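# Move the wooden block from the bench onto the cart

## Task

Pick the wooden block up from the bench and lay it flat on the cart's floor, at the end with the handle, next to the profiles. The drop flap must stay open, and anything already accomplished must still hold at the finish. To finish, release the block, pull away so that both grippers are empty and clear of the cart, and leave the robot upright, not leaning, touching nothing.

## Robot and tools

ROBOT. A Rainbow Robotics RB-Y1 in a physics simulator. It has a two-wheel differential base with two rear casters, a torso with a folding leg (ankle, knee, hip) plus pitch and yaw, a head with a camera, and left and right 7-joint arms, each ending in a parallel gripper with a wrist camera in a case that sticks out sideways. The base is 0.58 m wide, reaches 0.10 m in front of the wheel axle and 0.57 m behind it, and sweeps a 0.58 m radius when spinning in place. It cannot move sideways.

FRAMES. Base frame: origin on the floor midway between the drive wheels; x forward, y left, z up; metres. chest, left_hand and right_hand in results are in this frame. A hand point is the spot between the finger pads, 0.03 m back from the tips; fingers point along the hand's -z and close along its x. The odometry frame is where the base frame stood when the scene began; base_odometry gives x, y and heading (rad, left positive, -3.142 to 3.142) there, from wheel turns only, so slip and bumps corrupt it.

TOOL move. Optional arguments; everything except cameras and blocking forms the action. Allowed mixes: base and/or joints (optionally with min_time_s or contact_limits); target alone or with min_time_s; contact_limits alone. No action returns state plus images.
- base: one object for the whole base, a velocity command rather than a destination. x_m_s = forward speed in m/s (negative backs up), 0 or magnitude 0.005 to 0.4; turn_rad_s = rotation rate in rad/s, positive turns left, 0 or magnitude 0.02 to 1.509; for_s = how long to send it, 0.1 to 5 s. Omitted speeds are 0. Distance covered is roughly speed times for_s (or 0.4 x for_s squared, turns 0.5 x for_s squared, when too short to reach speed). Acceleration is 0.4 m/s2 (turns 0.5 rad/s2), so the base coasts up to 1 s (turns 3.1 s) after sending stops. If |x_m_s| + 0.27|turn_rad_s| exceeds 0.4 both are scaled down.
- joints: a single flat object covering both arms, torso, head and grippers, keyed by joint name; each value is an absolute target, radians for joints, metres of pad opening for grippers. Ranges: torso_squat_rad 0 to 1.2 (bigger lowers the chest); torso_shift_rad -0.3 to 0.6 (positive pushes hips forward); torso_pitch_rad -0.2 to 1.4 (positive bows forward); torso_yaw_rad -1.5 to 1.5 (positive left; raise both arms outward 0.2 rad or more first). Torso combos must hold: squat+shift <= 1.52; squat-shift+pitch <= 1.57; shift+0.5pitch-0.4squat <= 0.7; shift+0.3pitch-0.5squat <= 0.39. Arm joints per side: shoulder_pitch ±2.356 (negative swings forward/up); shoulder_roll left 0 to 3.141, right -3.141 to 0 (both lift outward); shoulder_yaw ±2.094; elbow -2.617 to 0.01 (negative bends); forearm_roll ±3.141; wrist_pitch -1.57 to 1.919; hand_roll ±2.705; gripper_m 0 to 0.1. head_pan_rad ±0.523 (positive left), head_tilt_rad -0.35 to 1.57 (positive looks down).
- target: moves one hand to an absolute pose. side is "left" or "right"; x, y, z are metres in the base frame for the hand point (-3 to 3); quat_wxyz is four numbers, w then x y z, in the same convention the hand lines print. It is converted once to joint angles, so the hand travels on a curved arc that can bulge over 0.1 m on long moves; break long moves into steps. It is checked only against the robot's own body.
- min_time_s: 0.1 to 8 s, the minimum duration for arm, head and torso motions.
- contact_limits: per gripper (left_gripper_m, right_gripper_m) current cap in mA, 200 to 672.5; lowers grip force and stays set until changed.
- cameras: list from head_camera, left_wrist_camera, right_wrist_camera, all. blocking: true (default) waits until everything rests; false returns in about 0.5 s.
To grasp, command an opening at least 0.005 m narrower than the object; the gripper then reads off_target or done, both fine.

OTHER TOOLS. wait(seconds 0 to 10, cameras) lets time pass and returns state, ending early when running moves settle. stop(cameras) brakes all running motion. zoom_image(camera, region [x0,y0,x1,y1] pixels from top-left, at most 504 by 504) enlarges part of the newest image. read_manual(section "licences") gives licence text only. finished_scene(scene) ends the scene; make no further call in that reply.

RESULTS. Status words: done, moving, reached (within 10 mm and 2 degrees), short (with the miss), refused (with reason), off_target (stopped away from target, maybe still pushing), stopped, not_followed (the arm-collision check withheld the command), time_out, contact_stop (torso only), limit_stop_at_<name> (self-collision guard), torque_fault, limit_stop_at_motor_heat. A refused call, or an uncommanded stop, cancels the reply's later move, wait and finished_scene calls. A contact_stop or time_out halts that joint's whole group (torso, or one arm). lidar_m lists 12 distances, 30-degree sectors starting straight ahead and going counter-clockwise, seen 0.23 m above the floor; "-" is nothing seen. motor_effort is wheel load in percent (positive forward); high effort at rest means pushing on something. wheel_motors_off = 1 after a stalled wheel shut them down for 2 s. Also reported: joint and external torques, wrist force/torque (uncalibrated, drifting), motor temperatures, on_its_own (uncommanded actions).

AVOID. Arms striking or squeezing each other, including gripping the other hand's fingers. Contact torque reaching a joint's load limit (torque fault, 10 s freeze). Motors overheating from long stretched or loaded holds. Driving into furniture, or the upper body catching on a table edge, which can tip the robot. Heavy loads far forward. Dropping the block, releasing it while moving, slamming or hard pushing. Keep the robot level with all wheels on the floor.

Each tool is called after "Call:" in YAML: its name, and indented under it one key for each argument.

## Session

Call:
move:
  cameras: ["head_camera"]

Call:
move:
  joints: {"head_tilt_rad":0.6,"head_pan_rad":0.52}
  cameras: ["head_camera"]

Call:
move:
  joints: {"head_tilt_rad":0.7,"head_pan_rad":-0.52}
  cameras: ["head_camera"]

Scene clock: 0.00 s.
Joint torques (N m): no reading
External joint torques (N m): no reading
Motor temperatures (°C): left_arm=[30 28 31 35 34 32 37] | right_arm=[34 30 31 30 35 36 34]
Wrist force (N): no reading
Wrist torque (N m): no reading
Wrist force, peak (N): no reading
base_odometry: x=+0.000 y=+0.000 heading=+0.000
lidar_m: 0.75 1.03 1.57 4.58 1.52 1.08 1.02 1.07 1.44 3.60 1.10 0.78
base_status: not commanded
joint_positions: torso_squat_rad=+0.350 torso_shift_rad=+0.000 torso_pitch_rad=+0.000 torso_yaw_rad=+0.000 left_shoulder_pitch_rad=+0.037 left_shoulder_roll_rad=+0.004 left_shoulder_yaw_rad=-0.043 left_elbow_rad=-0.196 left_forearm_roll_rad=-0.014 left_wrist_pitch_rad=+0.002 left_hand_roll_rad=+0.027 left_gripper_m=+0.099 right_shoulder_pitch_rad=-0.040 right_shoulder_roll_rad=-0.021 right_shoulder_yaw_rad=-0.018 right_elbow_rad=-0.235 right_forearm_roll_rad=+0.049 right_wrist_pitch_rad=-0.014 right_hand_roll_rad=+0.035 right_gripper_m=+0.099 head_pan_rad=+0.000 head_tilt_rad=+0.400
joint_status: not commanded
wheel_motors_off: 0
motor_effort: left_wheel=+0 right_wheel=+0
chest: x=-0.2280 y=+0.0001 z=+1.2475 quat_wxyz=(+1.000, +0.000, +0.000, +0.000) (m; base frame)
left_hand: x=-0.1598 y=+0.2200 z=+0.5653 quat_wxyz=(+0.997, +0.000, -0.079, -0.009) (m; base frame)
right_hand: x=-0.0823 y=-0.2360 z=+0.5770 quat_wxyz=(+0.989, -0.016, -0.142, +0.041) (m; base frame)
pictures: head_camera

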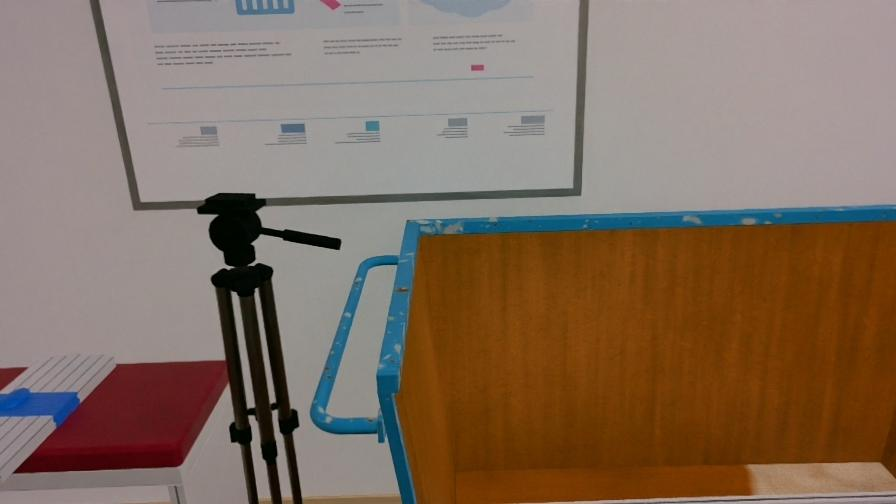

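Scene clock: 1.00 s.
Joint torques (N m): left_arm=[-1.56 -0.75 0.68 -0.48 -0.13 -0.55 -0.13] | right_arm=[-3.64 -0.59 -0.78 -1.41 0.04 -0.56 0]
External joint torques (N m): left_arm=[-0.18 -0.9 0.67 0.08 -0.14 -0.13 -0.12] | right_arm=[-0.04 0.53 -0.73 0.22 -0.02 0.03 -0.02]
Wrist force (N): left_arm=[-0.1 1.3 -7.8] | right_arm=[-2.6 0.9 -4.7]
Wrist torque (N m): left_arm=[-0.30 0.15 0.11] | right_arm=[-0.08 -0.10 -0.10]
Wrist force, peak (N): left_arm=[0.1 1.6 -7.9] | right_arm=[-2.9 0.8 -5.4]
move: done
base_odometry: x=+0.000 y=+0.000 heading=+0.000
lidar_m: 0.74 1.04 1.57 4.56 1.51 1.06 1.01 1.09 1.44 3.61 1.10 0.79
base_status: not commanded
joint_positions: torso_squat_rad=+0.350 torso_shift_rad=+0.000 torso_pitch_rad=+0.000 torso_yaw_rad=+0.000 left_shoulder_pitch_rad=+0.037 left_shoulder_roll_rad=+0.004 left_shoulder_yaw_rad=-0.043 left_elbow_rad=-0.196 left_forearm_roll_rad=-0.014 left_wrist_pitch_rad=+0.002 left_hand_roll_rad=+0.027 left_gripper_m=+0.099 right_shoulder_pitch_rad=-0.040 right_shoulder_roll_rad=-0.021 right_shoulder_yaw_rad=-0.018 right_elbow_rad=-0.235 right_forearm_roll_rad=+0.049 right_wrist_pitch_rad=-0.014 right_hand_roll_rad=+0.035 right_gripper_m=+0.099 head_pan_rad=+0.520 head_tilt_rad=+0.600
joint_status: all done
wheel_motors_off: 0
motor_effort: left_wheel=+0(1) right_wheel=+0(2)
chest: x=-0.2280 y=+0.0001 z=+1.2475 quat_wxyz=(+1.000, +0.000, +0.000, +0.000) (m; base frame)
left_hand: x=-0.1598 y=+0.2200 z=+0.5653 quat_wxyz=(+0.997, +0.000, -0.079, -0.009) (m; base frame)
right_hand: x=-0.0823 y=-0.2360 z=+0.5770 quat_wxyz=(+0.989, -0.016, -0.142, +0.041) (m; base frame)
pictures: head_camera
camera_calibration:
head_camera: T_world_to_cam=[[0.498239, -0.866471, -0.0314037, 0.147225], [-0.461294, -0.234238, -0.855769, 1.1954], [0.734143, 0.440864, -0.516404, 0.843792], [0, 0, 0, 1]] pos_world=[-0.141388, 0.0355767, 1.46335]

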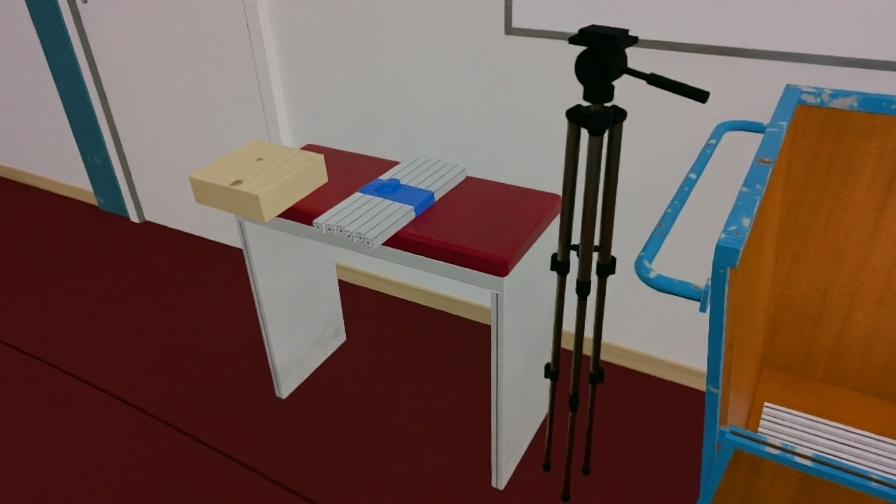

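Scene clock: 2.37 s.
Joint torques (N m): left_arm=[-1.59 -0.46 1.04 -0.49 -0.1 -0.71 -0.12] | right_arm=[-3.61 -0.35 -0.58 -1.65 0.06 -0.53 -0.08]
External joint torques (N m): left_arm=[-0.21 -0.61 1.03 0.07 -0.1 -0.29 -0.12] | right_arm=[-0.01 0.77 -0.54 -0.02 -0.01 0.07 -0.09]
Wrist force (N): left_arm=[0.1 1.1 -6.9] | right_arm=[-2.5 1.1 -5.1]
Wrist torque (N m): left_arm=[-0.27 0.17 0.10] | right_arm=[-0.08 -0.08 -0.09]
Wrist force, peak (N): left_arm=[-0.7 1.3 -8.3] | right_arm=[-2.9 1.1 -5.5]
move: done
base_odometry: x=+0.000 y=+0.000 heading=+0.000
lidar_m: 0.74 1.04 1.56 4.57 1.52 1.09 1.03 1.08 1.42 3.60 1.10 0.78
base_status: not commanded
joint_positions: torso_squat_rad=+0.350 torso_shift_rad=+0.000 torso_pitch_rad=+0.000 torso_yaw_rad=+0.000 left_shoulder_pitch_rad=+0.037 left_shoulder_roll_rad=+0.004 left_shoulder_yaw_rad=-0.043 left_elbow_rad=-0.196 left_forearm_roll_rad=-0.014 left_wrist_pitch_rad=+0.002 left_hand_roll_rad=+0.027 left_gripper_m=+0.099 right_shoulder_pitch_rad=-0.040 right_shoulder_roll_rad=-0.021 right_shoulder_yaw_rad=-0.018 right_elbow_rad=-0.235 right_forearm_roll_rad=+0.049 right_wrist_pitch_rad=-0.014 right_hand_roll_rad=+0.035 right_gripper_m=+0.099 head_pan_rad=-0.520 head_tilt_rad=+0.700
joint_status: all done
wheel_motors_off: 0
motor_effort: left_wheel=+0(1) right_wheel=+1(2)
chest: x=-0.2280 y=+0.0001 z=+1.2475 quat_wxyz=(+1.000, +0.000, +0.000, +0.000) (m; base frame)
left_hand: x=-0.1598 y=+0.2200 z=+0.5653 quat_wxyz=(+0.997, +0.000, -0.079, -0.009) (m; base frame)
right_hand: x=-0.0823 y=-0.2360 z=+0.5770 quat_wxyz=(+0.989, -0.016, -0.142, +0.041) (m; base frame)
pictures: head_camera
camera_calibration:
head_camera: T_world_to_cam=[[-0.497734, -0.866759, -0.031459, -0.057845], [-0.507354, 0.320382, -0.799967, 1.10502], [0.703457, -0.38221, -0.599219, 0.957513], [0, 0, 0, 1]] pos_world=[-0.141724, -0.0381954, 1.45592]

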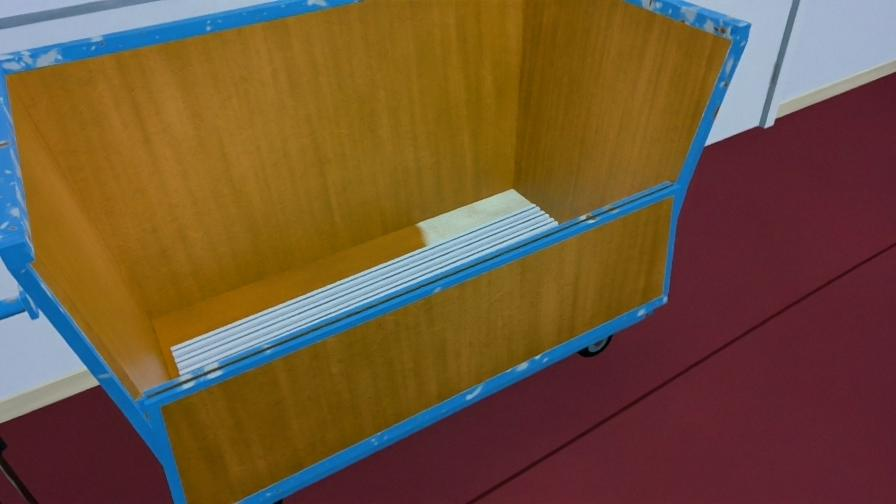

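Call:
move:
  base: {"turn_rad_s":0.6,"for_s":2.415}
  joints: {"torso_squat_rad":0.95,"right_shoulder_pitch_rad":0.33,"right_shoulder_roll_rad":-0.25,"right_elbow_rad":-1.8,"right_wrist_pitch_rad":-0.1,"right_shoulder_yaw_rad":0.07,"right_forearm_roll_rad":-0.08,"right_hand_roll_rad":-0.15,"head_pan_rad":-0.3,"head_tilt_rad":0.75,"left_shoulder_roll_rad":0.35}

Call:
move:
  base: {"x_m_s":0.4,"for_s":3.615}

Call:
move:
  base: {"turn_rad_s":-0.6,"for_s":2.215}
  cameras: ["head_camera"]

Scene clock: 14.40 s.
Joint torques (N m): left_arm=[-1.73 8.02 1.39 -0.34 0.06 -0.58 -0.07] | right_arm=[-4.8 -4.36 -2.07 -10.5 -0.05 -2 -0.03]
External joint torques (N m): left_arm=[-0.41 -1.96 0.52 0.01 0.02 -0.23 -0.07] | right_arm=[0.46 -0.39 0.79 -0.74 -0.25 -0.1 -0.08]
Wrist force (N): left_arm=[-0.7 -0.3 -7.1] | right_arm=[-6.8 0.6 0.8]
Wrist torque (N m): left_arm=[-0.26 0.02 0.11] | right_arm=[-0.16 -0.33 -0.05]
Wrist force, peak (N): left_arm=[0.2 1.5 -8.5] | right_arm=[-7.9 1.0 1.6]
move: done
base_odometry: x=+0.000 y=+0.000 heading=+1.439
lidar_m: 3.84 1.77 1.13 1.02 1.04 1.29 2.57 1.33 0.85 0.75 0.76 1.56
base_status: done (sent for 2.4 of 2.4 s)
joint_positions: torso_squat_rad=+0.950 torso_shift_rad=+0.000 torso_pitch_rad=+0.000 torso_yaw_rad=+0.000 left_shoulder_pitch_rad=+0.037 left_shoulder_roll_rad=+0.350 left_shoulder_yaw_rad=-0.043 left_elbow_rad=-0.196 left_forearm_roll_rad=-0.014 left_wrist_pitch_rad=+0.002 left_hand_roll_rad=+0.027 left_gripper_m=+0.099 right_shoulder_pitch_rad=+0.330 right_shoulder_roll_rad=-0.250 right_shoulder_yaw_rad=+0.070 right_elbow_rad=-1.800 right_forearm_roll_rad=-0.080 right_wrist_pitch_rad=-0.100 right_hand_roll_rad=-0.150 right_gripper_m=+0.099 head_pan_rad=-0.300 head_tilt_rad=+0.750
joint_status: all done
wheel_motors_off: 0
motor_effort: left_wheel=+4(36) right_wheel=+20(54)
chest: x=-0.2281 y=+0.0001 z=+0.9971 quat_wxyz=(+1.000, +0.000, +0.000, +0.000) (m; base frame)
left_hand: x=-0.1614 y=+0.4777 z=+0.3596 quat_wxyz=(+0.982, +0.171, -0.075, -0.028) (m; base frame)
right_hand: x=+0.1944 y=-0.2833 z=+0.7558 quat_wxyz=(+0.709, +0.008, -0.705, +0.010) (m; base frame)
pictures: none

Scene clock: 19.40 s.
Joint torques (N m): left_arm=[-0.96 8.21 1.7 -0.39 -0.04 -0.6 -0.06] | right_arm=[-5.39 -4.45 -2.35 -10.54 -0.06 -1.91 -0.06]
External joint torques (N m): left_arm=[0.36 -1.77 0.83 -0.05 -0.08 -0.24 -0.05] | right_arm=[-0.14 -0.48 0.51 -0.78 -0.26 -0.01 -0.11]
Wrist force (N): left_arm=[-0.4 -1.0 -7.7] | right_arm=[-6.7 0.5 0.8]
Wrist torque (N m): left_arm=[-0.17 0.08 0.10] | right_arm=[-0.11 -0.35 -0.06]
Wrist force, peak (N): left_arm=[0.2 -0.8 -8.2] | right_arm=[-7.6 1.2 1.7]
move: done
base_odometry: x=+0.188 y=+1.428 heading=+1.441
lidar_m: 3.30 2.13 1.37 1.24 1.25 1.53 3.14 1.45 1.13 0.72 1.30 1.62
base_status: done (sent for 3.6 of 3.6 s)
joint_positions: torso_squat_rad=+0.950 torso_shift_rad=+0.000 torso_pitch_rad=+0.000 torso_yaw_rad=+0.000 left_shoulder_pitch_rad=+0.037 left_shoulder_roll_rad=+0.350 left_shoulder_yaw_rad=-0.043 left_elbow_rad=-0.196 left_forearm_roll_rad=-0.014 left_wrist_pitch_rad=+0.002 left_hand_roll_rad=+0.027 left_gripper_m=+0.099 right_shoulder_pitch_rad=+0.330 right_shoulder_roll_rad=-0.250 right_shoulder_yaw_rad=+0.070 right_elbow_rad=-1.800 right_forearm_roll_rad=-0.080 right_wrist_pitch_rad=-0.100 right_hand_roll_rad=-0.150 right_gripper_m=+0.099 head_pan_rad=-0.300 head_tilt_rad=+0.750
joint_status: not commanded
wheel_motors_off: 0
motor_effort: left_wheel=+14(45) right_wheel=-11(51)
chest: x=-0.2280 y=+0.0001 z=+0.9971 quat_wxyz=(+1.000, +0.000, +0.000, +0.000) (m; base frame)
left_hand: x=-0.1614 y=+0.4777 z=+0.3596 quat_wxyz=(+0.982, +0.171, -0.074, -0.028) (m; base frame)
right_hand: x=+0.1944 y=-0.2833 z=+0.7557 quat_wxyz=(+0.709, +0.008, -0.705, +0.010) (m; base frame)
pictures: none

Scene clock: 23.13 s.
Joint torques (N m): left_arm=[-1.4 8.41 1.89 -0.19 -0.06 -0.53 -0.11] | right_arm=[-5.27 -4.67 -2.2 -10.45 0 -1.97 -0.03]
External joint torques (N m): left_arm=[-0.08 -1.56 1.02 0.15 -0.1 -0.18 -0.11] | right_arm=[-0.02 -0.7 0.67 -0.69 -0.2 -0.07 -0.08]
Wrist force (N): left_arm=[0.2 -0.6 -7.1] | right_arm=[-7.4 0.9 1.0]
Wrist torque (N m): left_arm=[-0.18 0.17 0.04] | right_arm=[-0.15 -0.42 -0.02]
Wrist force, peak (N): left_arm=[-0.3 -0.4 -7.9] | right_arm=[-7.9 0.9 0.9]
move: done
base_odometry: x=+0.187 y=+1.428 heading=+0.121
lidar_m: 0.72 1.40 2.06 3.70 1.62 1.27 1.24 1.35 1.98 1.58 1.11 0.71
base_status: done (sent for 2.2 of 2.2 s)
joint_positions: torso_squat_rad=+0.950 torso_shift_rad=+0.000 torso_pitch_rad=+0.000 torso_yaw_rad=+0.000 left_shoulder_pitch_rad=+0.037 left_shoulder_roll_rad=+0.350 left_shoulder_yaw_rad=-0.043 left_elbow_rad=-0.196 left_forearm_roll_rad=-0.014 left_wrist_pitch_rad=+0.002 left_hand_roll_rad=+0.027 left_gripper_m=+0.099 right_shoulder_pitch_rad=+0.330 right_shoulder_roll_rad=-0.250 right_shoulder_yaw_rad=+0.070 right_elbow_rad=-1.800 right_forearm_roll_rad=-0.080 right_wrist_pitch_rad=-0.100 right_hand_roll_rad=-0.150 right_gripper_m=+0.099 head_pan_rad=-0.300 head_tilt_rad=+0.750
joint_status: not commanded
wheel_motors_off: 0
motor_effort: left_wheel=+21(42) right_wheel=+3(47)
chest: x=-0.2280 y=+0.0001 z=+0.9971 quat_wxyz=(+1.000, +0.000, +0.000, +0.000) (m; base frame)
left_hand: x=-0.1615 y=+0.4777 z=+0.3596 quat_wxyz=(+0.982, +0.171, -0.074, -0.028) (m; base frame)
right_hand: x=+0.1944 y=-0.2833 z=+0.7557 quat_wxyz=(+0.709, +0.008, -0.705, +0.010) (m; base frame)
pictures: head_camera
camera_calibration:
head_camera: T_world_to_cam=[[-0.298158, -0.953998, -0.0314512, -0.0246962], [-0.602522, 0.21366, -0.768971, 0.848107], [0.740317, -0.210325, -0.638509, 0.862038], [0, 0, 0, 1]] pos_world=[-0.134542, -0.023459, 1.20181]

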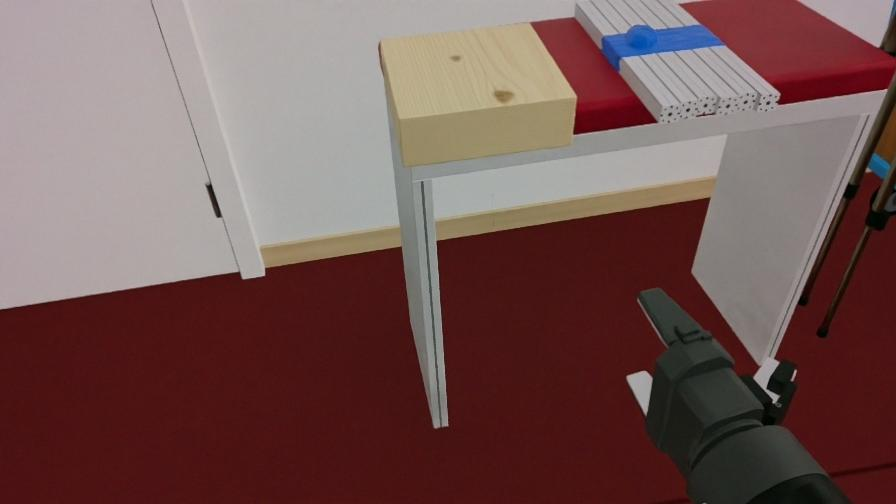

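Call:
move:
  base: {"x_m_s":0.2,"for_s":1.65}

Call:
move:
  target: {"side":"right","x":0.215,"y":-0.29,"z":0.769,"quat_wxyz":[0.7063,-0.0333,-0.7063,-0.0333]}
  cameras: ["head_camera","right_wrist_camera"]

Scene clock: 31.37 s.
Joint torques (N m): left_arm=[-1.12 8.01 1.48 -0.31 -0.03 -0.58 0] | right_arm=[-5.32 -4.49 -2.36 -10.44 -0.03 -1.94 -0.03]
External joint torques (N m): left_arm=[0.2 -1.97 0.6 0.03 -0.07 -0.22 0.01] | right_arm=[-0.07 -0.52 0.5 -0.68 -0.23 -0.04 -0.08]
Wrist force (N): left_arm=[0.1 0.0 -7.6] | right_arm=[-7.2 1.3 1.1]
Wrist torque (N m): left_arm=[-0.25 0.14 0.07] | right_arm=[-0.25 -0.42 -0.06]
Wrist force, peak (N): left_arm=[-0.3 -0.5 -8.1] | right_arm=[-7.9 1.2 1.2]
move: done
base_odometry: x=+0.518 y=+1.468 heading=+0.120
lidar_m: 0.96 1.03 1.50 4.14 2.07 1.60 1.56 1.71 2.50 1.44 0.96 0.40
base_status: done (sent for 1.67 of 1.67 s)
joint_positions: torso_squat_rad=+0.950 torso_shift_rad=+0.000 torso_pitch_rad=+0.000 torso_yaw_rad=+0.000 left_shoulder_pitch_rad=+0.037 left_shoulder_roll_rad=+0.350 left_shoulder_yaw_rad=-0.043 left_elbow_rad=-0.196 left_forearm_roll_rad=-0.014 left_wrist_pitch_rad=+0.002 left_hand_roll_rad=+0.027 left_gripper_m=+0.099 right_shoulder_pitch_rad=+0.330 right_shoulder_roll_rad=-0.250 right_shoulder_yaw_rad=+0.070 right_elbow_rad=-1.800 right_forearm_roll_rad=-0.080 right_wrist_pitch_rad=-0.100 right_hand_roll_rad=-0.150 right_gripper_m=+0.099 head_pan_rad=-0.300 head_tilt_rad=+0.750
joint_status: not commanded
wheel_motors_off: 0
motor_effort: left_wheel=-10(51) right_wheel=+14(44)
chest: x=-0.2280 y=+0.0001 z=+0.9971 quat_wxyz=(+1.000, +0.000, +0.000, +0.000) (m; base frame)
left_hand: x=-0.1614 y=+0.4777 z=+0.3596 quat_wxyz=(+0.982, +0.171, -0.074, -0.028) (m; base frame)
right_hand: x=+0.1944 y=-0.2833 z=+0.7557 quat_wxyz=(+0.709, +0.008, -0.705, +0.010) (m; base frame)
pictures: none

Scene clock: 32.17 s.
Joint torques (N m): left_arm=[-1.2 8.33 1.64 -0.1 -0.02 -0.58 0.01] | right_arm=[-6.83 -1.32 -2.89 -10.98 0.3 -2.02 0.13]
External joint torques (N m): left_arm=[0.11 -1.65 0.77 0.24 -0.05 -0.22 0.01] | right_arm=[-0.38 0.85 -1.69 -0.83 0.06 -0.11 0.08]
Wrist force (N): left_arm=[0.2 -1.1 -7.2] | right_arm=[-7.3 0.5 1.3]
Wrist torque (N m): left_arm=[-0.13 0.18 0.07] | right_arm=[-0.12 -0.41 -0.25]
Wrist force, peak (N): left_arm=[0.2 -0.6 -7.7] | right_arm=[-8.1 0.8 1.1]
move: done
base_odometry: x=+0.518 y=+1.468 heading=+0.120
lidar_m: 0.95 1.04 1.49 4.15 2.08 1.61 1.57 1.71 2.49 1.44 0.96 0.39
base_status: not commanded
joint_positions: torso_squat_rad=+0.950 torso_shift_rad=+0.000 torso_pitch_rad=+0.000 torso_yaw_rad=+0.000 left_shoulder_pitch_rad=+0.037 left_shoulder_roll_rad=+0.350 left_shoulder_yaw_rad=-0.043 left_elbow_rad=-0.196 left_forearm_roll_rad=-0.014 left_wrist_pitch_rad=+0.002 left_hand_roll_rad=+0.027 left_gripper_m=+0.099 right_shoulder_pitch_rad=+0.270 right_shoulder_roll_rad=-0.078 right_shoulder_yaw_rad=-0.021 right_elbow_rad=-1.809 right_forearm_roll_rad=-0.026 right_wrist_pitch_rad=-0.013 right_hand_roll_rad=-0.067 right_gripper_m=+0.099 head_pan_rad=-0.300 head_tilt_rad=+0.750
joint_status: all done
wheel_motors_off: 0
motor_effort: left_wheel=-13(13) right_wheel=+13(15)
chest: x=-0.2280 y=+0.0001 z=+0.9971 quat_wxyz=(+1.000, +0.000, +0.000, +0.000) (m; base frame)
left_hand: x=-0.1614 y=+0.4777 z=+0.3596 quat_wxyz=(+0.982, +0.171, -0.074, -0.028) (m; base frame)
right_hand: x=+0.2148 y=-0.2898 z=+0.7688 quat_wxyz=(+0.707, -0.033, -0.706, -0.033) (m; base frame)
right_hand_status: reached (checked arc, planned for 0.5 s): 0 mm and 0.1 deg off.
pictures: head_camera, right_wrist_camera
camera_calibration:
head_camera: T_world_to_cam=[[-0.298103, -0.954018, -0.0313778, -0.0246824], [-0.602604, 0.213587, -0.768927, 0.84802], [0.740272, -0.210311, -0.638566, 0.862122], [0, 0, 0, 1]] pos_world=[-0.134542, -0.0233593, 1.20181]
right_wrist_camera: T_world_to_cam=[[0.0226479, -0.0307215, -0.999271, 0.753247], [-0.424612, 0.904601, -0.0374345, 0.409253], [0.905092, 0.425151, 0.00744258, -0.0047965], [0, 0, 0, 1]] pos_world=[0.161056, -0.345031, 0.768054]

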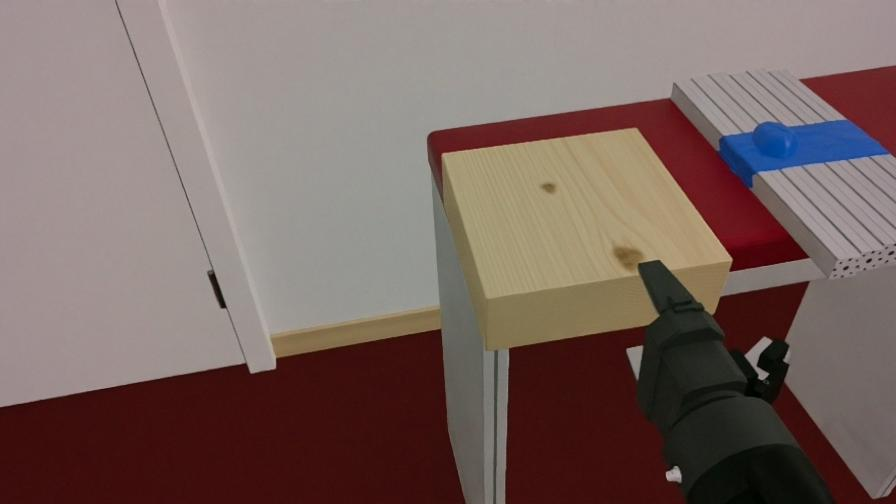

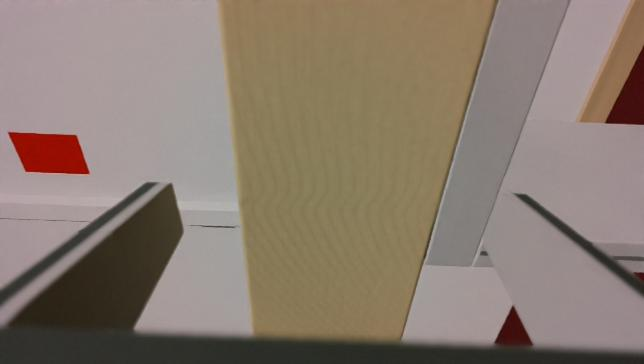

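Call:
move:
  target: {"side":"right","x":0.28,"y":-0.29,"z":0.767,"quat_wxyz":[0.706,-0.0389,-0.706,-0.0389]}
  min_time_s: 1.2
  cameras: ["head_camera","right_wrist_camera"]

Call:
move:
  joints: {"right_gripper_m":0.055}

Call:
move:
  target: {"side":"right","x":0.28,"y":-0.29,"z":0.80,"quat_wxyz":[0.706,-0.0389,-0.706,-0.0389]}
  min_time_s: 1.5
  cameras: ["head_camera"]

Scene clock: 36.87 s.
Joint torques (N m): left_arm=[-1.14 8.1 1.49 -0.44 -0.03 -0.57 0] | right_arm=[-11.97 -0.39 -2.62 -10.42 0.37 -2.02 0.31]
External joint torques (N m): left_arm=[0.17 -1.88 0.61 -0.1 -0.07 -0.22 0] | right_arm=[-1.47 2.12 -2.08 -0.24 0.13 -0.1 0.26]
Wrist force (N): left_arm=[-0.5 -0.2 -7.4] | right_arm=[-7.3 0.7 1.1]
Wrist torque (N m): left_arm=[-0.22 0.09 0.14] | right_arm=[-0.12 -0.41 -0.23]
Wrist force, peak (N): left_arm=[-0.2 -1.5 -7.8] | right_arm=[-8.0 0.8 1.2]
move: done
base_odometry: x=+0.518 y=+1.468 heading=+0.120
lidar_m: 0.96 1.04 1.49 4.14 2.07 1.61 1.57 1.71 2.50 1.44 0.97 0.40
base_status: not commanded
joint_positions: torso_squat_rad=+0.950 torso_shift_rad=+0.000 torso_pitch_rad=+0.000 torso_yaw_rad=+0.000 left_shoulder_pitch_rad=+0.037 left_shoulder_roll_rad=+0.350 left_shoulder_yaw_rad=-0.043 left_elbow_rad=-0.196 left_forearm_roll_rad=-0.014 left_wrist_pitch_rad=+0.002 left_hand_roll_rad=+0.027 left_gripper_m=+0.099 right_shoulder_pitch_rad=+0.023 right_shoulder_roll_rad=-0.043 right_shoulder_yaw_rad=-0.103 right_elbow_rad=-1.576 right_forearm_roll_rad=-0.002 right_wrist_pitch_rad=-0.011 right_hand_roll_rad=-0.043 right_gripper_m=+0.099 head_pan_rad=-0.300 head_tilt_rad=+0.750
joint_status: all done
wheel_motors_off: 0
motor_effort: left_wheel=-12(13) right_wheel=+12(13)
chest: x=-0.2280 y=+0.0001 z=+0.9971 quat_wxyz=(+1.000, +0.000, +0.000, +0.000) (m; base frame)
left_hand: x=-0.1614 y=+0.4777 z=+0.3596 quat_wxyz=(+0.982, +0.171, -0.074, -0.028) (m; base frame)
right_hand: x=+0.2799 y=-0.2900 z=+0.7669 quat_wxyz=(+0.706, -0.039, -0.706, -0.039) (m; base frame)
right_hand_status: reached (checked arc, planned for 1.2 s): 0 mm and 0.0 deg off.
pictures: head_camera, right_wrist_camera
camera_calibration:
head_camera: T_world_to_cam=[[-0.298103, -0.954018, -0.0313778, -0.0246824], [-0.602604, 0.213587, -0.768927, 0.84802], [0.740272, -0.210311, -0.638566, 0.862122], [0, 0, 0, 1]] pos_world=[-0.134542, -0.0233593, 1.20181]
right_wrist_camera: T_world_to_cam=[[0.0225277, -0.0320166, -0.999233, 0.749474], [-0.409257, 0.911609, -0.0384357, 0.435455], [0.912141, 0.40981, 0.00743346, -0.0699486], [0, 0, 0, 1]] pos_world=[0.225132, -0.344304, 0.766157]

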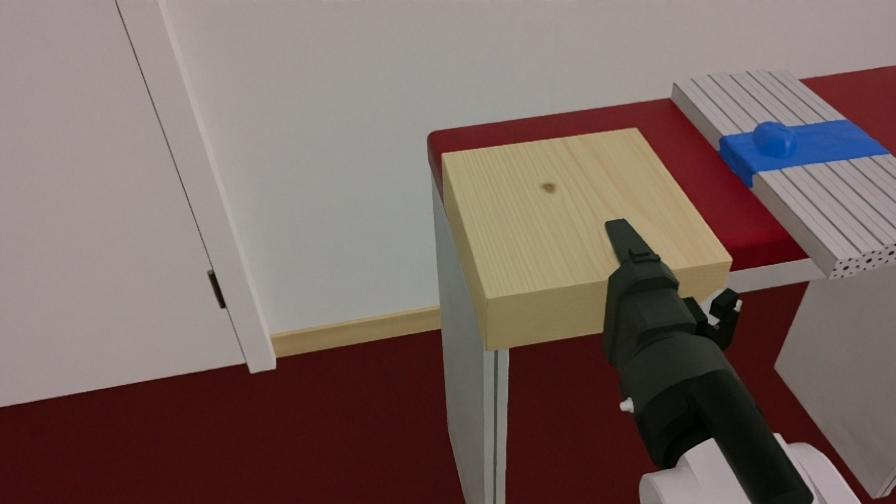

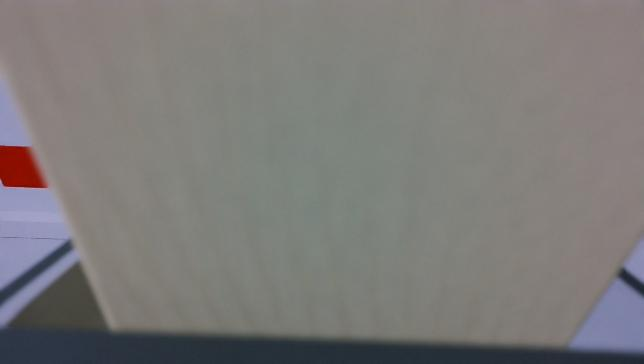

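Scene clock: 37.87 s.
Joint torques (N m): left_arm=[-1.28 8.06 1.7 -0.2 0.03 -0.51 0] | right_arm=[-11.8 0.09 -2.48 -10.85 0.42 -1.89 0.32]
External joint torques (N m): left_arm=[0.04 -1.92 0.82 0.14 -0.01 -0.16 0] | right_arm=[-1.29 2.6 -1.94 -0.66 0.18 0.03 0.27]
Wrist force (N): left_arm=[0.2 -0.5 -7.1] | right_arm=[-6.8 0.5 0.1]
Wrist torque (N m): left_arm=[-0.23 0.14 0.13] | right_arm=[-0.11 -0.60 -0.45]
Wrist force, peak (N): left_arm=[0.4 -1.6 -7.5] | right_arm=[-8.3 0.9 1.2]
move: off_target
base_odometry: x=+0.518 y=+1.468 heading=+0.120
lidar_m: 0.96 1.04 1.49 4.14 2.07 1.60 1.57 1.71 2.50 1.43 0.96 0.39
base_status: not commanded
joint_positions: torso_squat_rad=+0.950 torso_shift_rad=+0.000 torso_pitch_rad=+0.000 torso_yaw_rad=+0.000 left_shoulder_pitch_rad=+0.037 left_shoulder_roll_rad=+0.350 left_shoulder_yaw_rad=-0.043 left_elbow_rad=-0.196 left_forearm_roll_rad=-0.014 left_wrist_pitch_rad=+0.002 left_hand_roll_rad=+0.027 left_gripper_m=+0.099 right_shoulder_pitch_rad=+0.023 right_shoulder_roll_rad=-0.043 right_shoulder_yaw_rad=-0.103 right_elbow_rad=-1.576 right_forearm_roll_rad=-0.002 right_wrist_pitch_rad=-0.011 right_hand_roll_rad=-0.043 right_gripper_m=+0.076 head_pan_rad=-0.300 head_tilt_rad=+0.750
joint_status: right_gripper_m off_target (ended at +0.076, target +0.055)
wheel_motors_off: 0
motor_effort: left_wheel=-12(13) right_wheel=+11(14)
chest: x=-0.2280 y=+0.0001 z=+0.9971 quat_wxyz=(+1.000, +0.000, +0.000, +0.000) (m; base frame)
left_hand: x=-0.1614 y=+0.4777 z=+0.3596 quat_wxyz=(+0.982, +0.171, -0.074, -0.028) (m; base frame)
right_hand: x=+0.2799 y=-0.2900 z=+0.7669 quat_wxyz=(+0.706, -0.039, -0.706, -0.039) (m; base frame)
pictures: none

Scene clock: 39.70 s.
Joint torques (N m): left_arm=[-1.08 8.18 1.71 -0.42 -0.08 -0.63 -0.02] | right_arm=[-21.4 -4.96 -0.4 -25.15 -0.59 -8.99 -0.8]
External joint torques (N m): left_arm=[0.22 -1.8 0.83 -0.09 -0.12 -0.28 -0.02] | right_arm=[-11.02 -2.48 0.18 -14.87 -0.83 -7.07 -0.85]
Wrist force (N): left_arm=[-0.2 0.1 -7.1] | right_arm=[-28.4 1.3 0.0]
Wrist torque (N m): left_arm=[-0.31 0.14 0.08] | right_arm=[-0.07 1.68 0.49]
Wrist force, peak (N): left_arm=[0.0 -0.6 -8.2] | right_arm=[-29.8 1.8 0.5]
move: done
base_odometry: x=+0.518 y=+1.468 heading=+0.120
lidar_m: 0.95 1.04 1.48 4.15 2.07 1.61 1.57 1.71 2.50 1.43 0.96 0.39
base_status: not commanded
joint_positions: torso_squat_rad=+0.950 torso_shift_rad=+0.000 torso_pitch_rad=+0.001 torso_yaw_rad=+0.000 left_shoulder_pitch_rad=+0.037 left_shoulder_roll_rad=+0.350 left_shoulder_yaw_rad=-0.043 left_elbow_rad=-0.196 left_forearm_roll_rad=-0.014 left_wrist_pitch_rad=+0.002 left_hand_roll_rad=+0.027 left_gripper_m=+0.099 right_shoulder_pitch_rad=+0.035 right_shoulder_roll_rad=-0.045 right_shoulder_yaw_rad=-0.101 right_elbow_rad=-1.697 right_forearm_roll_rad=-0.004 right_wrist_pitch_rad=+0.093 right_hand_roll_rad=-0.044 right_gripper_m=+0.074 head_pan_rad=-0.300 head_tilt_rad=+0.750
joint_status: all done
wheel_motors_off: 0
motor_effort: left_wheel=-12(13) right_wheel=+12(13)
chest: x=-0.2278 y=+0.0000 z=+0.9971 quat_wxyz=(+1.000, +0.000, +0.000, +0.000) (m; base frame)
left_hand: x=-0.1615 y=+0.4777 z=+0.3597 quat_wxyz=(+0.982, +0.171, -0.074, -0.028) (m; base frame)
right_hand: x=+0.2789 y=-0.2903 z=+0.7955 quat_wxyz=(+0.705, -0.039, -0.707, -0.039) (m; base frame)
right_hand_status: reached (checked arc, planned for 1.5 s): 5 mm and 0.2 deg off.
pictures: head_camera
camera_calibration:
head_camera: T_world_to_cam=[[-0.298156, -0.953999, -0.0314388, -0.0247169], [-0.602902, 0.213757, -0.768646, 0.847871], [0.740008, -0.210222, -0.638901, 0.862228], [0, 0, 0, 1]] pos_world=[-0.134242, -0.023559, 1.20181]

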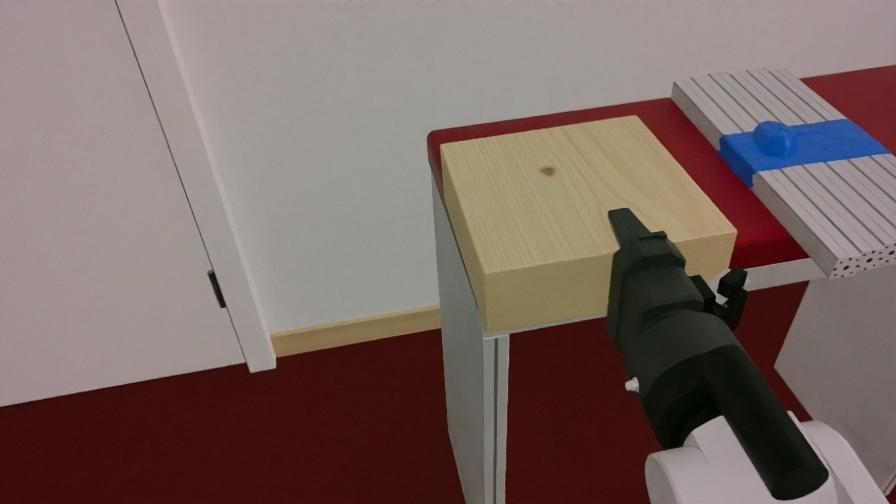

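Call:
move:
  target: {"side":"right","x":0.275,"y":-0.29,"z":0.84,"quat_wxyz":[0.706,-0.0389,-0.706,-0.0389]}
  min_time_s: 1.0

Call:
move:
  base: {"x_m_s":-0.3,"for_s":1.7}

Call:
move:
  target: {"side":"right","x":0.25,"y":-0.2,"z":0.85,"quat_wxyz":[0.653,0.271,-0.653,0.271]}
  min_time_s: 2.5

Call:
move:
  base: {"turn_rad_s":-0.5,"for_s":3.41}
  joints: {"torso_shift_rad":0.2,"torso_pitch_rad":0.35,"right_shoulder_pitch_rad":-0.932,"right_shoulder_roll_rad":-1.364,"right_shoulder_yaw_rad":1.231,"right_elbow_rad":-1.992,"right_forearm_roll_rad":-0.27,"right_wrist_pitch_rad":-0.719,"right_hand_roll_rad":-0.678}
  min_time_s: 3
  cameras: ["head_camera"]

Scene clock: 52.83 s.
Joint torques (N m): left_arm=[-1.33 7.97 1.39 -0.22 -0.02 -0.64 -0.06] | right_arm=[-21.33 -5.62 -0.28 -24.86 -0.54 -9.16 -0.69]
External joint torques (N m): left_arm=[-0.03 -2.02 0.51 0.11 -0.06 -0.29 -0.05] | right_arm=[-11.11 -3.08 0.4 -14.62 -0.8 -7.24 -0.74]
Wrist force (N): left_arm=[-0.3 -0.3 -6.6] | right_arm=[-28.9 1.9 -0.3]
Wrist torque (N m): left_arm=[-0.23 0.08 0.07] | right_arm=[-0.13 1.61 0.48]
Wrist force, peak (N): left_arm=[-0.4 -0.9 -8.3] | right_arm=[-30.2 1.0 -0.3]
move: done
base_odometry: x=+0.518 y=+1.468 heading=+0.120
lidar_m: 0.96 1.04 1.48 4.15 2.06 1.61 1.57 1.72 2.49 1.44 0.96 0.39
base_status: not commanded
joint_positions: torso_squat_rad=+0.950 torso_shift_rad=+0.000 torso_pitch_rad=+0.001 torso_yaw_rad=+0.000 left_shoulder_pitch_rad=+0.037 left_shoulder_roll_rad=+0.350 left_shoulder_yaw_rad=-0.043 left_elbow_rad=-0.196 left_forearm_roll_rad=-0.014 left_wrist_pitch_rad=+0.002 left_hand_roll_rad=+0.027 left_gripper_m=+0.099 right_shoulder_pitch_rad=+0.044 right_shoulder_roll_rad=-0.053 right_shoulder_yaw_rad=-0.101 right_elbow_rad=-1.873 right_forearm_roll_rad=-0.009 right_wrist_pitch_rad=+0.273 right_hand_roll_rad=-0.048 right_gripper_m=+0.074 head_pan_rad=-0.300 head_tilt_rad=+0.750
joint_status: all done
wheel_motors_off: 0
motor_effort: left_wheel=-12(13) right_wheel=+12(13)
chest: x=-0.2277 y=+0.0000 z=+0.9971 quat_wxyz=(+1.000, +0.000, +0.000, +0.000) (m; base frame)
left_hand: x=-0.1615 y=+0.4777 z=+0.3597 quat_wxyz=(+0.982, +0.171, -0.074, -0.028) (m; base frame)
right_hand: x=+0.2743 y=-0.2905 z=+0.8365 quat_wxyz=(+0.708, -0.039, -0.704, -0.040) (m; base frame)
right_hand_status: reached (checked arc, planned for 1.0 s): 4 mm and 0.4 deg off.
pictures: none

Scene clock: 55.70 s.
Joint torques (N m): left_arm=[-1.85 8.02 1.63 -0.19 -0.09 -0.58 0.06] | right_arm=[-22.95 -4.86 -1.3 -24.76 -0.4 -9.3 -0.85]
External joint torques (N m): left_arm=[-0.55 -1.97 0.75 0.14 -0.13 -0.22 0.06] | right_arm=[-12.74 -2.32 -0.61 -14.52 -0.66 -7.38 -0.9]
Wrist force (N): left_arm=[0.2 -0.2 -7.0] | right_arm=[-29.6 2.0 -0.6]
Wrist torque (N m): left_arm=[-0.27 0.19 0.07] | right_arm=[-0.04 1.60 0.47]
Wrist force, peak (N): left_arm=[0.8 -0.4 -8.1] | right_arm=[-29.7 1.2 -2.2]
move: done
base_odometry: x=+0.012 y=+1.407 heading=+0.119
lidar_m: 0.88 1.57 2.35 3.16 1.41 1.08 1.07 1.17 1.68 2.11 1.22 1.32
base_status: done (sent for 1.7 of 1.7 s)
joint_positions: torso_squat_rad=+0.950 torso_shift_rad=+0.000 torso_pitch_rad=+0.001 torso_yaw_rad=+0.000 left_shoulder_pitch_rad=+0.037 left_shoulder_roll_rad=+0.350 left_shoulder_yaw_rad=-0.043 left_elbow_rad=-0.196 left_forearm_roll_rad=-0.014 left_wrist_pitch_rad=+0.002 left_hand_roll_rad=+0.027 left_gripper_m=+0.099 right_shoulder_pitch_rad=+0.044 right_shoulder_roll_rad=-0.053 right_shoulder_yaw_rad=-0.101 right_elbow_rad=-1.873 right_forearm_roll_rad=-0.009 right_wrist_pitch_rad=+0.273 right_hand_roll_rad=-0.048 right_gripper_m=+0.074 head_pan_rad=-0.300 head_tilt_rad=+0.750
joint_status: not commanded
wheel_motors_off: 0
motor_effort: left_wheel=-16(32) right_wheel=+16(53)
chest: x=-0.2277 y=-0.0001 z=+0.9971 quat_wxyz=(+1.000, +0.000, +0.000, +0.000) (m; base frame)
left_hand: x=-0.1616 y=+0.4777 z=+0.3597 quat_wxyz=(+0.982, +0.171, -0.074, -0.028) (m; base frame)
right_hand: x=+0.2743 y=-0.2905 z=+0.8363 quat_wxyz=(+0.709, -0.039, -0.703, -0.040) (m; base frame)
pictures: none

Scene clock: 58.53 s.
Joint torques (N m): left_arm=[-1.69 8.03 1.69 -0.44 -0.1 -0.69 0.02] | right_arm=[-25.92 -13.1 -18.56 -9.22 -2.26 -8.01 -0.56]
External joint torques (N m): left_arm=[-0.39 -1.95 0.82 -0.11 -0.14 -0.34 0.02] | right_arm=[-12.03 -0.27 -8.52 -5.83 -2.03 -6.3 -0.61]
Wrist force (N): left_arm=[0.6 -0.7 -6.9] | right_arm=[-28.9 1.5 0.1]
Wrist torque (N m): left_arm=[-0.20 0.21 0.09] | right_arm=[-0.07 1.60 0.48]
Wrist force, peak (N): left_arm=[0.3 -0.7 -8.0] | right_arm=[-32.4 -0.8 1.4]
move: done
base_odometry: x=+0.012 y=+1.407 heading=+0.119
lidar_m: 0.88 1.58 2.33 3.17 1.40 1.09 1.06 1.17 1.70 2.11 1.21 1.32
base_status: not commanded
joint_positions: torso_squat_rad=+0.950 torso_shift_rad=+0.000 torso_pitch_rad=+0.001 torso_yaw_rad=+0.000 left_shoulder_pitch_rad=+0.037 left_shoulder_roll_rad=+0.350 left_shoulder_yaw_rad=-0.043 left_elbow_rad=-0.196 left_forearm_roll_rad=-0.014 left_wrist_pitch_rad=+0.002 left_hand_roll_rad=+0.027 left_gripper_m=+0.099 right_shoulder_pitch_rad=-0.419 right_shoulder_roll_rad=-1.160 right_shoulder_yaw_rad=+0.906 right_elbow_rad=-1.626 right_forearm_roll_rad=-0.626 right_wrist_pitch_rad=-0.480 right_hand_roll_rad=-0.474 right_gripper_m=+0.074 head_pan_rad=-0.300 head_tilt_rad=+0.750
joint_status: all done
wheel_motors_off: 0
motor_effort: left_wheel=-16(17) right_wheel=+18(18)
chest: x=-0.2277 y=+0.0000 z=+0.9971 quat_wxyz=(+1.000, +0.000, +0.000, +0.000) (m; base frame)
left_hand: x=-0.1616 y=+0.4777 z=+0.3596 quat_wxyz=(+0.982, +0.171, -0.074, -0.028) (m; base frame)
right_hand: x=+0.2485 y=-0.2012 z=+0.8471 quat_wxyz=(+0.658, +0.265, -0.651, +0.268) (m; base frame)
right_hand_status: reached (checked arc, planned for 2.5 s): 3 mm and 1.0 deg off.
pictures: none

Scene clock: 63.27 s.
Joint torques (N m): left_arm=[7.69 7.43 1.6 3.35 -0.03 0.16 -0.01] | right_arm=[-19.21 -9.13 -13.64 -11.28 -3.96 -7.15 -0.78]
External joint torques (N m): left_arm=[-1.07 -1.94 0.77 -0.04 -0.05 -0.18 -0.02] | right_arm=[-7.97 1.67 -5.19 -7.47 -3.3 -5.65 -0.83]
Wrist force (N): left_arm=[2.1 -0.5 -7.2] | right_arm=[-28.6 0.7 0.4]
Wrist torque (N m): left_arm=[-0.17 0.28 0.05] | right_arm=[-0.15 1.64 0.44]
Wrist force, peak (N): left_arm=[2.4 -0.5 -8.2] | right_arm=[-29.9 1.1 0.3]
move: done
base_odometry: x=+0.012 y=+1.407 heading=-1.581
lidar_m: 3.48 1.51 1.23 0.89 1.49 1.99 4.19 1.63 1.14 1.08 1.09 1.45
base_status: done (sent for 3.4 of 3.4 s)
joint_positions: torso_squat_rad=+0.950 torso_shift_rad=+0.200 torso_pitch_rad=+0.350 torso_yaw_rad=+0.000 left_shoulder_pitch_rad=+0.037 left_shoulder_roll_rad=+0.350 left_shoulder_yaw_rad=-0.043 left_elbow_rad=-0.196 left_forearm_roll_rad=-0.014 left_wrist_pitch_rad=+0.002 left_hand_roll_rad=+0.027 left_gripper_m=+0.099 right_shoulder_pitch_rad=-0.930 right_shoulder_roll_rad=-1.364 right_shoulder_yaw_rad=+1.232 right_elbow_rad=-1.990 right_forearm_roll_rad=-0.269 right_wrist_pitch_rad=-0.718 right_hand_roll_rad=-0.678 right_gripper_m=+0.074 head_pan_rad=-0.300 head_tilt_rad=+0.750
joint_status: all done
wheel_motors_off: 0
motor_effort: left_wheel=+14(53) right_wheel=+2(50)
chest: x=-0.0408 y=+0.0000 z=+0.9702 quat_wxyz=(+0.985, +0.000, +0.174, +0.000) (m; base frame)
left_hand: x=-0.1973 y=+0.4777 z=+0.3486 quat_wxyz=(+0.980, +0.163, +0.098, -0.058) (m; base frame)
right_hand: x=+0.2603 y=-0.0615 z=+0.8368 quat_wxyz=(+0.515, +0.487, -0.508, +0.489) (m; base frame)
pictures: head_camera
camera_calibration:
head_camera: T_world_to_cam=[[-0.290838, -0.953997, 0.0728172, -0.0705823], [-0.829912, 0.213673, -0.515354, 0.68486], [0.476087, -0.210317, -0.853878, 0.904411], [0, 0, 0, 1]] pos_world=[0.117268, -0.023459, 1.13034]

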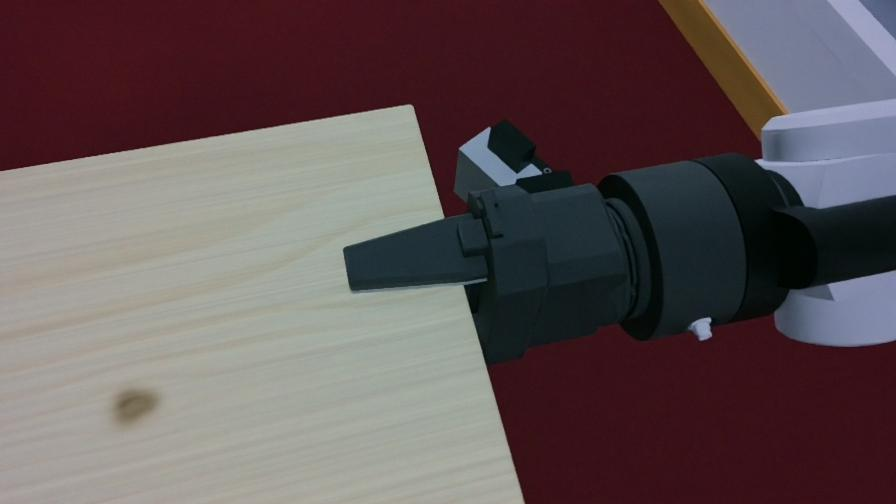

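Call:
move:
  base: {"x_m_s":0.35,"for_s":4.35}
  joints: {"torso_shift_rad":0.4,"torso_pitch_rad":0.7,"right_shoulder_pitch_rad":-1.111,"right_shoulder_roll_rad":-1.533,"right_shoulder_yaw_rad":1.191,"right_elbow_rad":-2.082,"right_forearm_roll_rad":-0.357,"right_wrist_pitch_rad":-0.731,"right_hand_roll_rad":-0.503}
  min_time_s: 2.5

Call:
move:
  base: {"turn_rad_s":0.5,"for_s":3.18}
  joints: {"torso_squat_rad":0.8,"torso_yaw_rad":0.2,"torso_pitch_rad":0.75,"right_shoulder_pitch_rad":-0.823,"right_shoulder_roll_rad":-1.808,"right_shoulder_yaw_rad":1.309,"right_elbow_rad":-1.931,"right_forearm_roll_rad":-0.457,"right_wrist_pitch_rad":-1.099,"right_hand_roll_rad":-0.162}
  min_time_s: 2.5

Call:
move:
  joints: {"torso_yaw_rad":0.4,"torso_pitch_rad":0.9,"right_shoulder_pitch_rad":-0.773,"right_shoulder_roll_rad":-2.256,"right_shoulder_yaw_rad":1.376,"right_elbow_rad":-2.216,"right_forearm_roll_rad":-0.67,"right_wrist_pitch_rad":-1.173,"right_hand_roll_rad":0.11,"head_pan_rad":-0.4,"head_tilt_rad":0.0}
  min_time_s: 2
  cameras: ["head_camera"]

Scene clock: 72.17 s.
Joint torques (N m): left_arm=[16.65 5.82 1.38 6.7 0.01 0.76 -0.06] | right_arm=[-15.24 -10.21 -13.95 -12.07 -3.23 -8.02 -0.34]
External joint torques (N m): left_arm=[-1.12 -1.8 0.7 -0.02 -0.01 -0.23 -0.09] | right_arm=[-6.42 1.61 -6.47 -7.87 -2.76 -6.34 -0.39]
Wrist force (N): left_arm=[4.3 -0.2 -6.0] | right_arm=[-28.8 0.5 0.1]
Wrist torque (N m): left_arm=[-0.18 0.41 0.05] | right_arm=[-0.10 1.66 0.27]
Wrist force, peak (N): left_arm=[4.7 -0.1 -7.3] | right_arm=[-30.1 -1.9 -0.1]
move: done
base_odometry: x=-0.003 y=-0.122 heading=-1.581
lidar_m: 3.21 1.19 0.83 0.78 0.80 1.69 4.89 1.51 1.06 1.00 1.02 1.34
base_status: done (sent for 4.37 of 4.37 s)
joint_positions: torso_squat_rad=+0.950 torso_shift_rad=+0.400 torso_pitch_rad=+0.701 torso_yaw_rad=+0.000 left_shoulder_pitch_rad=+0.037 left_shoulder_roll_rad=+0.350 left_shoulder_yaw_rad=-0.043 left_elbow_rad=-0.196 left_forearm_roll_rad=-0.014 left_wrist_pitch_rad=+0.002 left_hand_roll_rad=+0.027 left_gripper_m=+0.099 right_shoulder_pitch_rad=-1.109 right_shoulder_roll_rad=-1.533 right_shoulder_yaw_rad=+1.193 right_elbow_rad=-2.080 right_forearm_roll_rad=-0.356 right_wrist_pitch_rad=-0.729 right_hand_roll_rad=-0.503 right_gripper_m=+0.074 head_pan_rad=-0.300 head_tilt_rad=+0.750
joint_status: all done
wheel_motors_off: 0
motor_effort: left_wheel=+0(50) right_wheel=+1(34)
chest: x=+0.1303 y=+0.0001 z=+0.8920 quat_wxyz=(+0.939, +0.000, +0.343, +0.000) (m; base frame)
left_hand: x=-0.2300 y=+0.4776 z=+0.3619 quat_wxyz=(+0.948, +0.151, +0.267, -0.085) (m; base frame)
right_hand: x=+0.4203 y=-0.0711 z=+0.7364 quat_wxyz=(+0.515, +0.487, -0.508, +0.489) (m; base frame)
pictures: none

Scene clock: 76.67 s.
Joint torques (N m): left_arm=[17.39 8.82 1.92 7.13 -0.06 0.89 0.02] | right_arm=[-7.57 -15.01 -7.53 -10.58 -1.67 -9.18 -0.22]
External joint torques (N m): left_arm=[-1.18 -2.17 0.94 0.06 -0.08 -0.19 -0.02] | right_arm=[-3.07 -0.05 -3.02 -7.5 -1.5 -7.29 -0.27]
Wrist force (N): left_arm=[4.7 -0.5 -6.1] | right_arm=[-28.3 0.7 0.5]
Wrist torque (N m): left_arm=[-0.18 0.39 0.04] | right_arm=[-0.13 1.71 0.31]
Wrist force, peak (N): left_arm=[5.0 -2.1 -6.7] | right_arm=[-29.1 0.2 0.1]
move: done
base_odometry: x=-0.003 y=-0.122 heading=+0.002
lidar_m: 0.78 0.82 1.69 4.38 1.45 1.03 0.98 1.03 1.38 3.47 1.14 0.83
base_status: done (sent for 3.17 of 3.17 s)
joint_positions: torso_squat_rad=+0.800 torso_shift_rad=+0.400 torso_pitch_rad=+0.751 torso_yaw_rad=+0.200 left_shoulder_pitch_rad=+0.037 left_shoulder_roll_rad=+0.350 left_shoulder_yaw_rad=-0.043 left_elbow_rad=-0.196 left_forearm_roll_rad=-0.014 left_wrist_pitch_rad=+0.002 left_hand_roll_rad=+0.027 left_gripper_m=+0.099 right_shoulder_pitch_rad=-0.822 right_shoulder_roll_rad=-1.808 right_shoulder_yaw_rad=+1.310 right_elbow_rad=-1.929 right_forearm_roll_rad=-0.457 right_wrist_pitch_rad=-1.097 right_hand_roll_rad=-0.162 right_gripper_m=+0.074 head_pan_rad=-0.300 head_tilt_rad=+0.750
joint_status: all done
wheel_motors_off: 0
motor_effort: left_wheel=-6(35) right_wheel=+14(30)
chest: x=+0.1732 y=+0.0001 z=+0.9559 quat_wxyz=(+0.926, +0.037, +0.365, +0.093) (m; base frame)
left_hand: x=-0.2835 y=+0.4814 z=+0.5101 quat_wxyz=(+0.933, +0.191, +0.306, +0.000) (m; base frame)
right_hand: x=+0.4402 y=-0.1509 z=+0.7180 quat_wxyz=(+0.514, +0.485, -0.506, +0.494) (m; base frame)
pictures: none

Scene clock: 78.97 s.
Joint torques (N m): left_arm=[19.01 12.09 2.15 7.79 -0.08 1.12 0] | right_arm=[-5.48 -14.89 -4.93 -11.82 0.3 -9.33 -0.39]
External joint torques (N m): left_arm=[-1.33 -2.42 0.86 0.01 -0.11 -0.15 -0.04] | right_arm=[-2.56 -0.3 -2.18 -8.54 0.01 -7.42 -0.44]
Wrist force (N): left_arm=[5.8 -1.9 -5.4] | right_arm=[-28.1 1.0 0.5]
Wrist torque (N m): left_arm=[-0.05 0.50 0.04] | right_arm=[-0.11 1.74 0.32]
Wrist force, peak (N): left_arm=[4.6 -0.7 -7.1] | right_arm=[-29.2 0.8 -0.4]
move: done
base_odometry: x=-0.003 y=-0.122 heading=+0.002
lidar_m: 0.78 0.82 1.68 4.37 1.45 1.03 0.98 1.03 1.38 3.45 1.17 0.81
base_status: not commanded
joint_positions: torso_squat_rad=+0.800 torso_shift_rad=+0.400 torso_pitch_rad=+0.901 torso_yaw_rad=+0.400 left_shoulder_pitch_rad=+0.037 left_shoulder_roll_rad=+0.350 left_shoulder_yaw_rad=-0.043 left_elbow_rad=-0.196 left_forearm_roll_rad=-0.014 left_wrist_pitch_rad=+0.002 left_hand_roll_rad=+0.027 left_gripper_m=+0.099 right_shoulder_pitch_rad=-0.772 right_shoulder_roll_rad=-2.256 right_shoulder_yaw_rad=+1.377 right_elbow_rad=-2.214 right_forearm_roll_rad=-0.670 right_wrist_pitch_rad=-1.171 right_hand_roll_rad=+0.110 right_gripper_m=+0.074 head_pan_rad=-0.400 head_tilt_rad=+0.000
joint_status: all done
wheel_motors_off: 0
motor_effort: left_wheel=-7(8) right_wheel=+16(16)
chest: x=+0.2046 y=+0.0001 z=+0.9218 quat_wxyz=(+0.882, +0.086, +0.427, +0.179) (m; base frame)
left_hand: x=-0.3726 y=+0.4659 z=+0.6237 quat_wxyz=(+0.889, +0.237, +0.386, +0.071) (m; base frame)
right_hand: x=+0.4703 y=-0.1307 z=+0.6979 quat_wxyz=(+0.513, +0.486, -0.509, +0.491) (m; base frame)
pictures: head_camera
camera_calibration:
head_camera: T_world_to_cam=[[-0.00762489, -0.999502, -0.0306332, 0.0421221], [-0.746999, 0.0260589, -0.664314, 1.01513], [0.664781, 0.0178177, -0.746825, 0.465759], [0, 0, 0, 1]] pos_world=[0.448996, 0.00734917, 1.0235]

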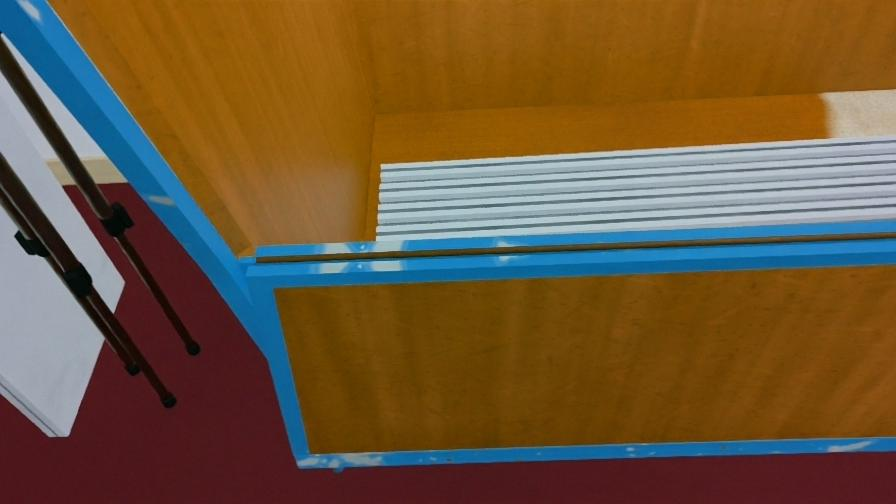

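Call:
move:
  base: {"x_m_s":0.2,"for_s":2.65}
  joints: {"head_pan_rad":0.0,"head_tilt_rad":0.7}
  cameras: ["head_camera"]

Scene clock: 85.40 s.
Joint torques (N m): left_arm=[18.89 12.15 2.1 7.79 -0.1 1.12 0] | right_arm=[-6.03 -13.98 -6.01 -11.35 0.78 -9.2 -0.28]
External joint torques (N m): left_arm=[-1.45 -2.36 0.81 0.01 -0.13 -0.15 -0.04] | right_arm=[-3.11 0.62 -3.26 -8.07 0.49 -7.3 -0.33]
Wrist force (N): left_arm=[4.9 -2.1 -5.0] | right_arm=[-28.5 0.7 0.7]
Wrist torque (N m): left_arm=[-0.02 0.40 0.07] | right_arm=[-0.14 1.65 0.27]
Wrist force, peak (N): left_arm=[5.4 -2.3 -6.0] | right_arm=[-30.1 -1.2 0.4]
move: done
base_odometry: x=+0.530 y=-0.121 heading=+0.002
lidar_m: 0.24 0.26 0.69 1.50 2.24 1.60 1.52 1.59 2.12 4.65 0.38 0.26
base_status: done (sent for 2.67 of 2.67 s)
joint_positions: torso_squat_rad=+0.800 torso_shift_rad=+0.400 torso_pitch_rad=+0.901 torso_yaw_rad=+0.400 left_shoulder_pitch_rad=+0.037 left_shoulder_roll_rad=+0.350 left_shoulder_yaw_rad=-0.043 left_elbow_rad=-0.196 left_forearm_roll_rad=-0.014 left_wrist_pitch_rad=+0.002 left_hand_roll_rad=+0.027 left_gripper_m=+0.099 right_shoulder_pitch_rad=-0.772 right_shoulder_roll_rad=-2.256 right_shoulder_yaw_rad=+1.377 right_elbow_rad=-2.214 right_forearm_roll_rad=-0.670 right_wrist_pitch_rad=-1.171 right_hand_roll_rad=+0.110 right_gripper_m=+0.074 head_pan_rad=+0.000 head_tilt_rad=+0.700
joint_status: all done
wheel_motors_off: 0
motor_effort: left_wheel=-3(21) right_wheel=+3(43)
chest: x=+0.2046 y=+0.0001 z=+0.9218 quat_wxyz=(+0.882, +0.086, +0.427, +0.179) (m; base frame)
left_hand: x=-0.3726 y=+0.4659 z=+0.6238 quat_wxyz=(+0.889, +0.237, +0.386, +0.071) (m; base frame)
right_hand: x=+0.4703 y=-0.1308 z=+0.6978 quat_wxyz=(+0.513, +0.487, -0.509, +0.490) (m; base frame)
pictures: head_camera
camera_calibration:
head_camera: T_world_to_cam=[[0.216097, -0.921162, -0.323672, 0.259611], [-0.976237, -0.209365, -0.0559302, 0.476186], [-0.0162447, 0.328066, -0.944515, 0.92138], [0, 0, 0, 1]] pos_world=[0.423737, 0.0365665, 0.980919]

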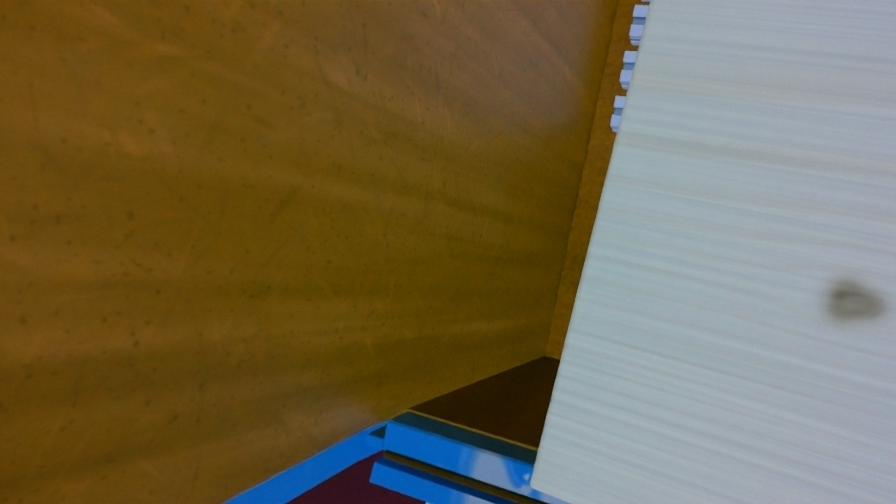

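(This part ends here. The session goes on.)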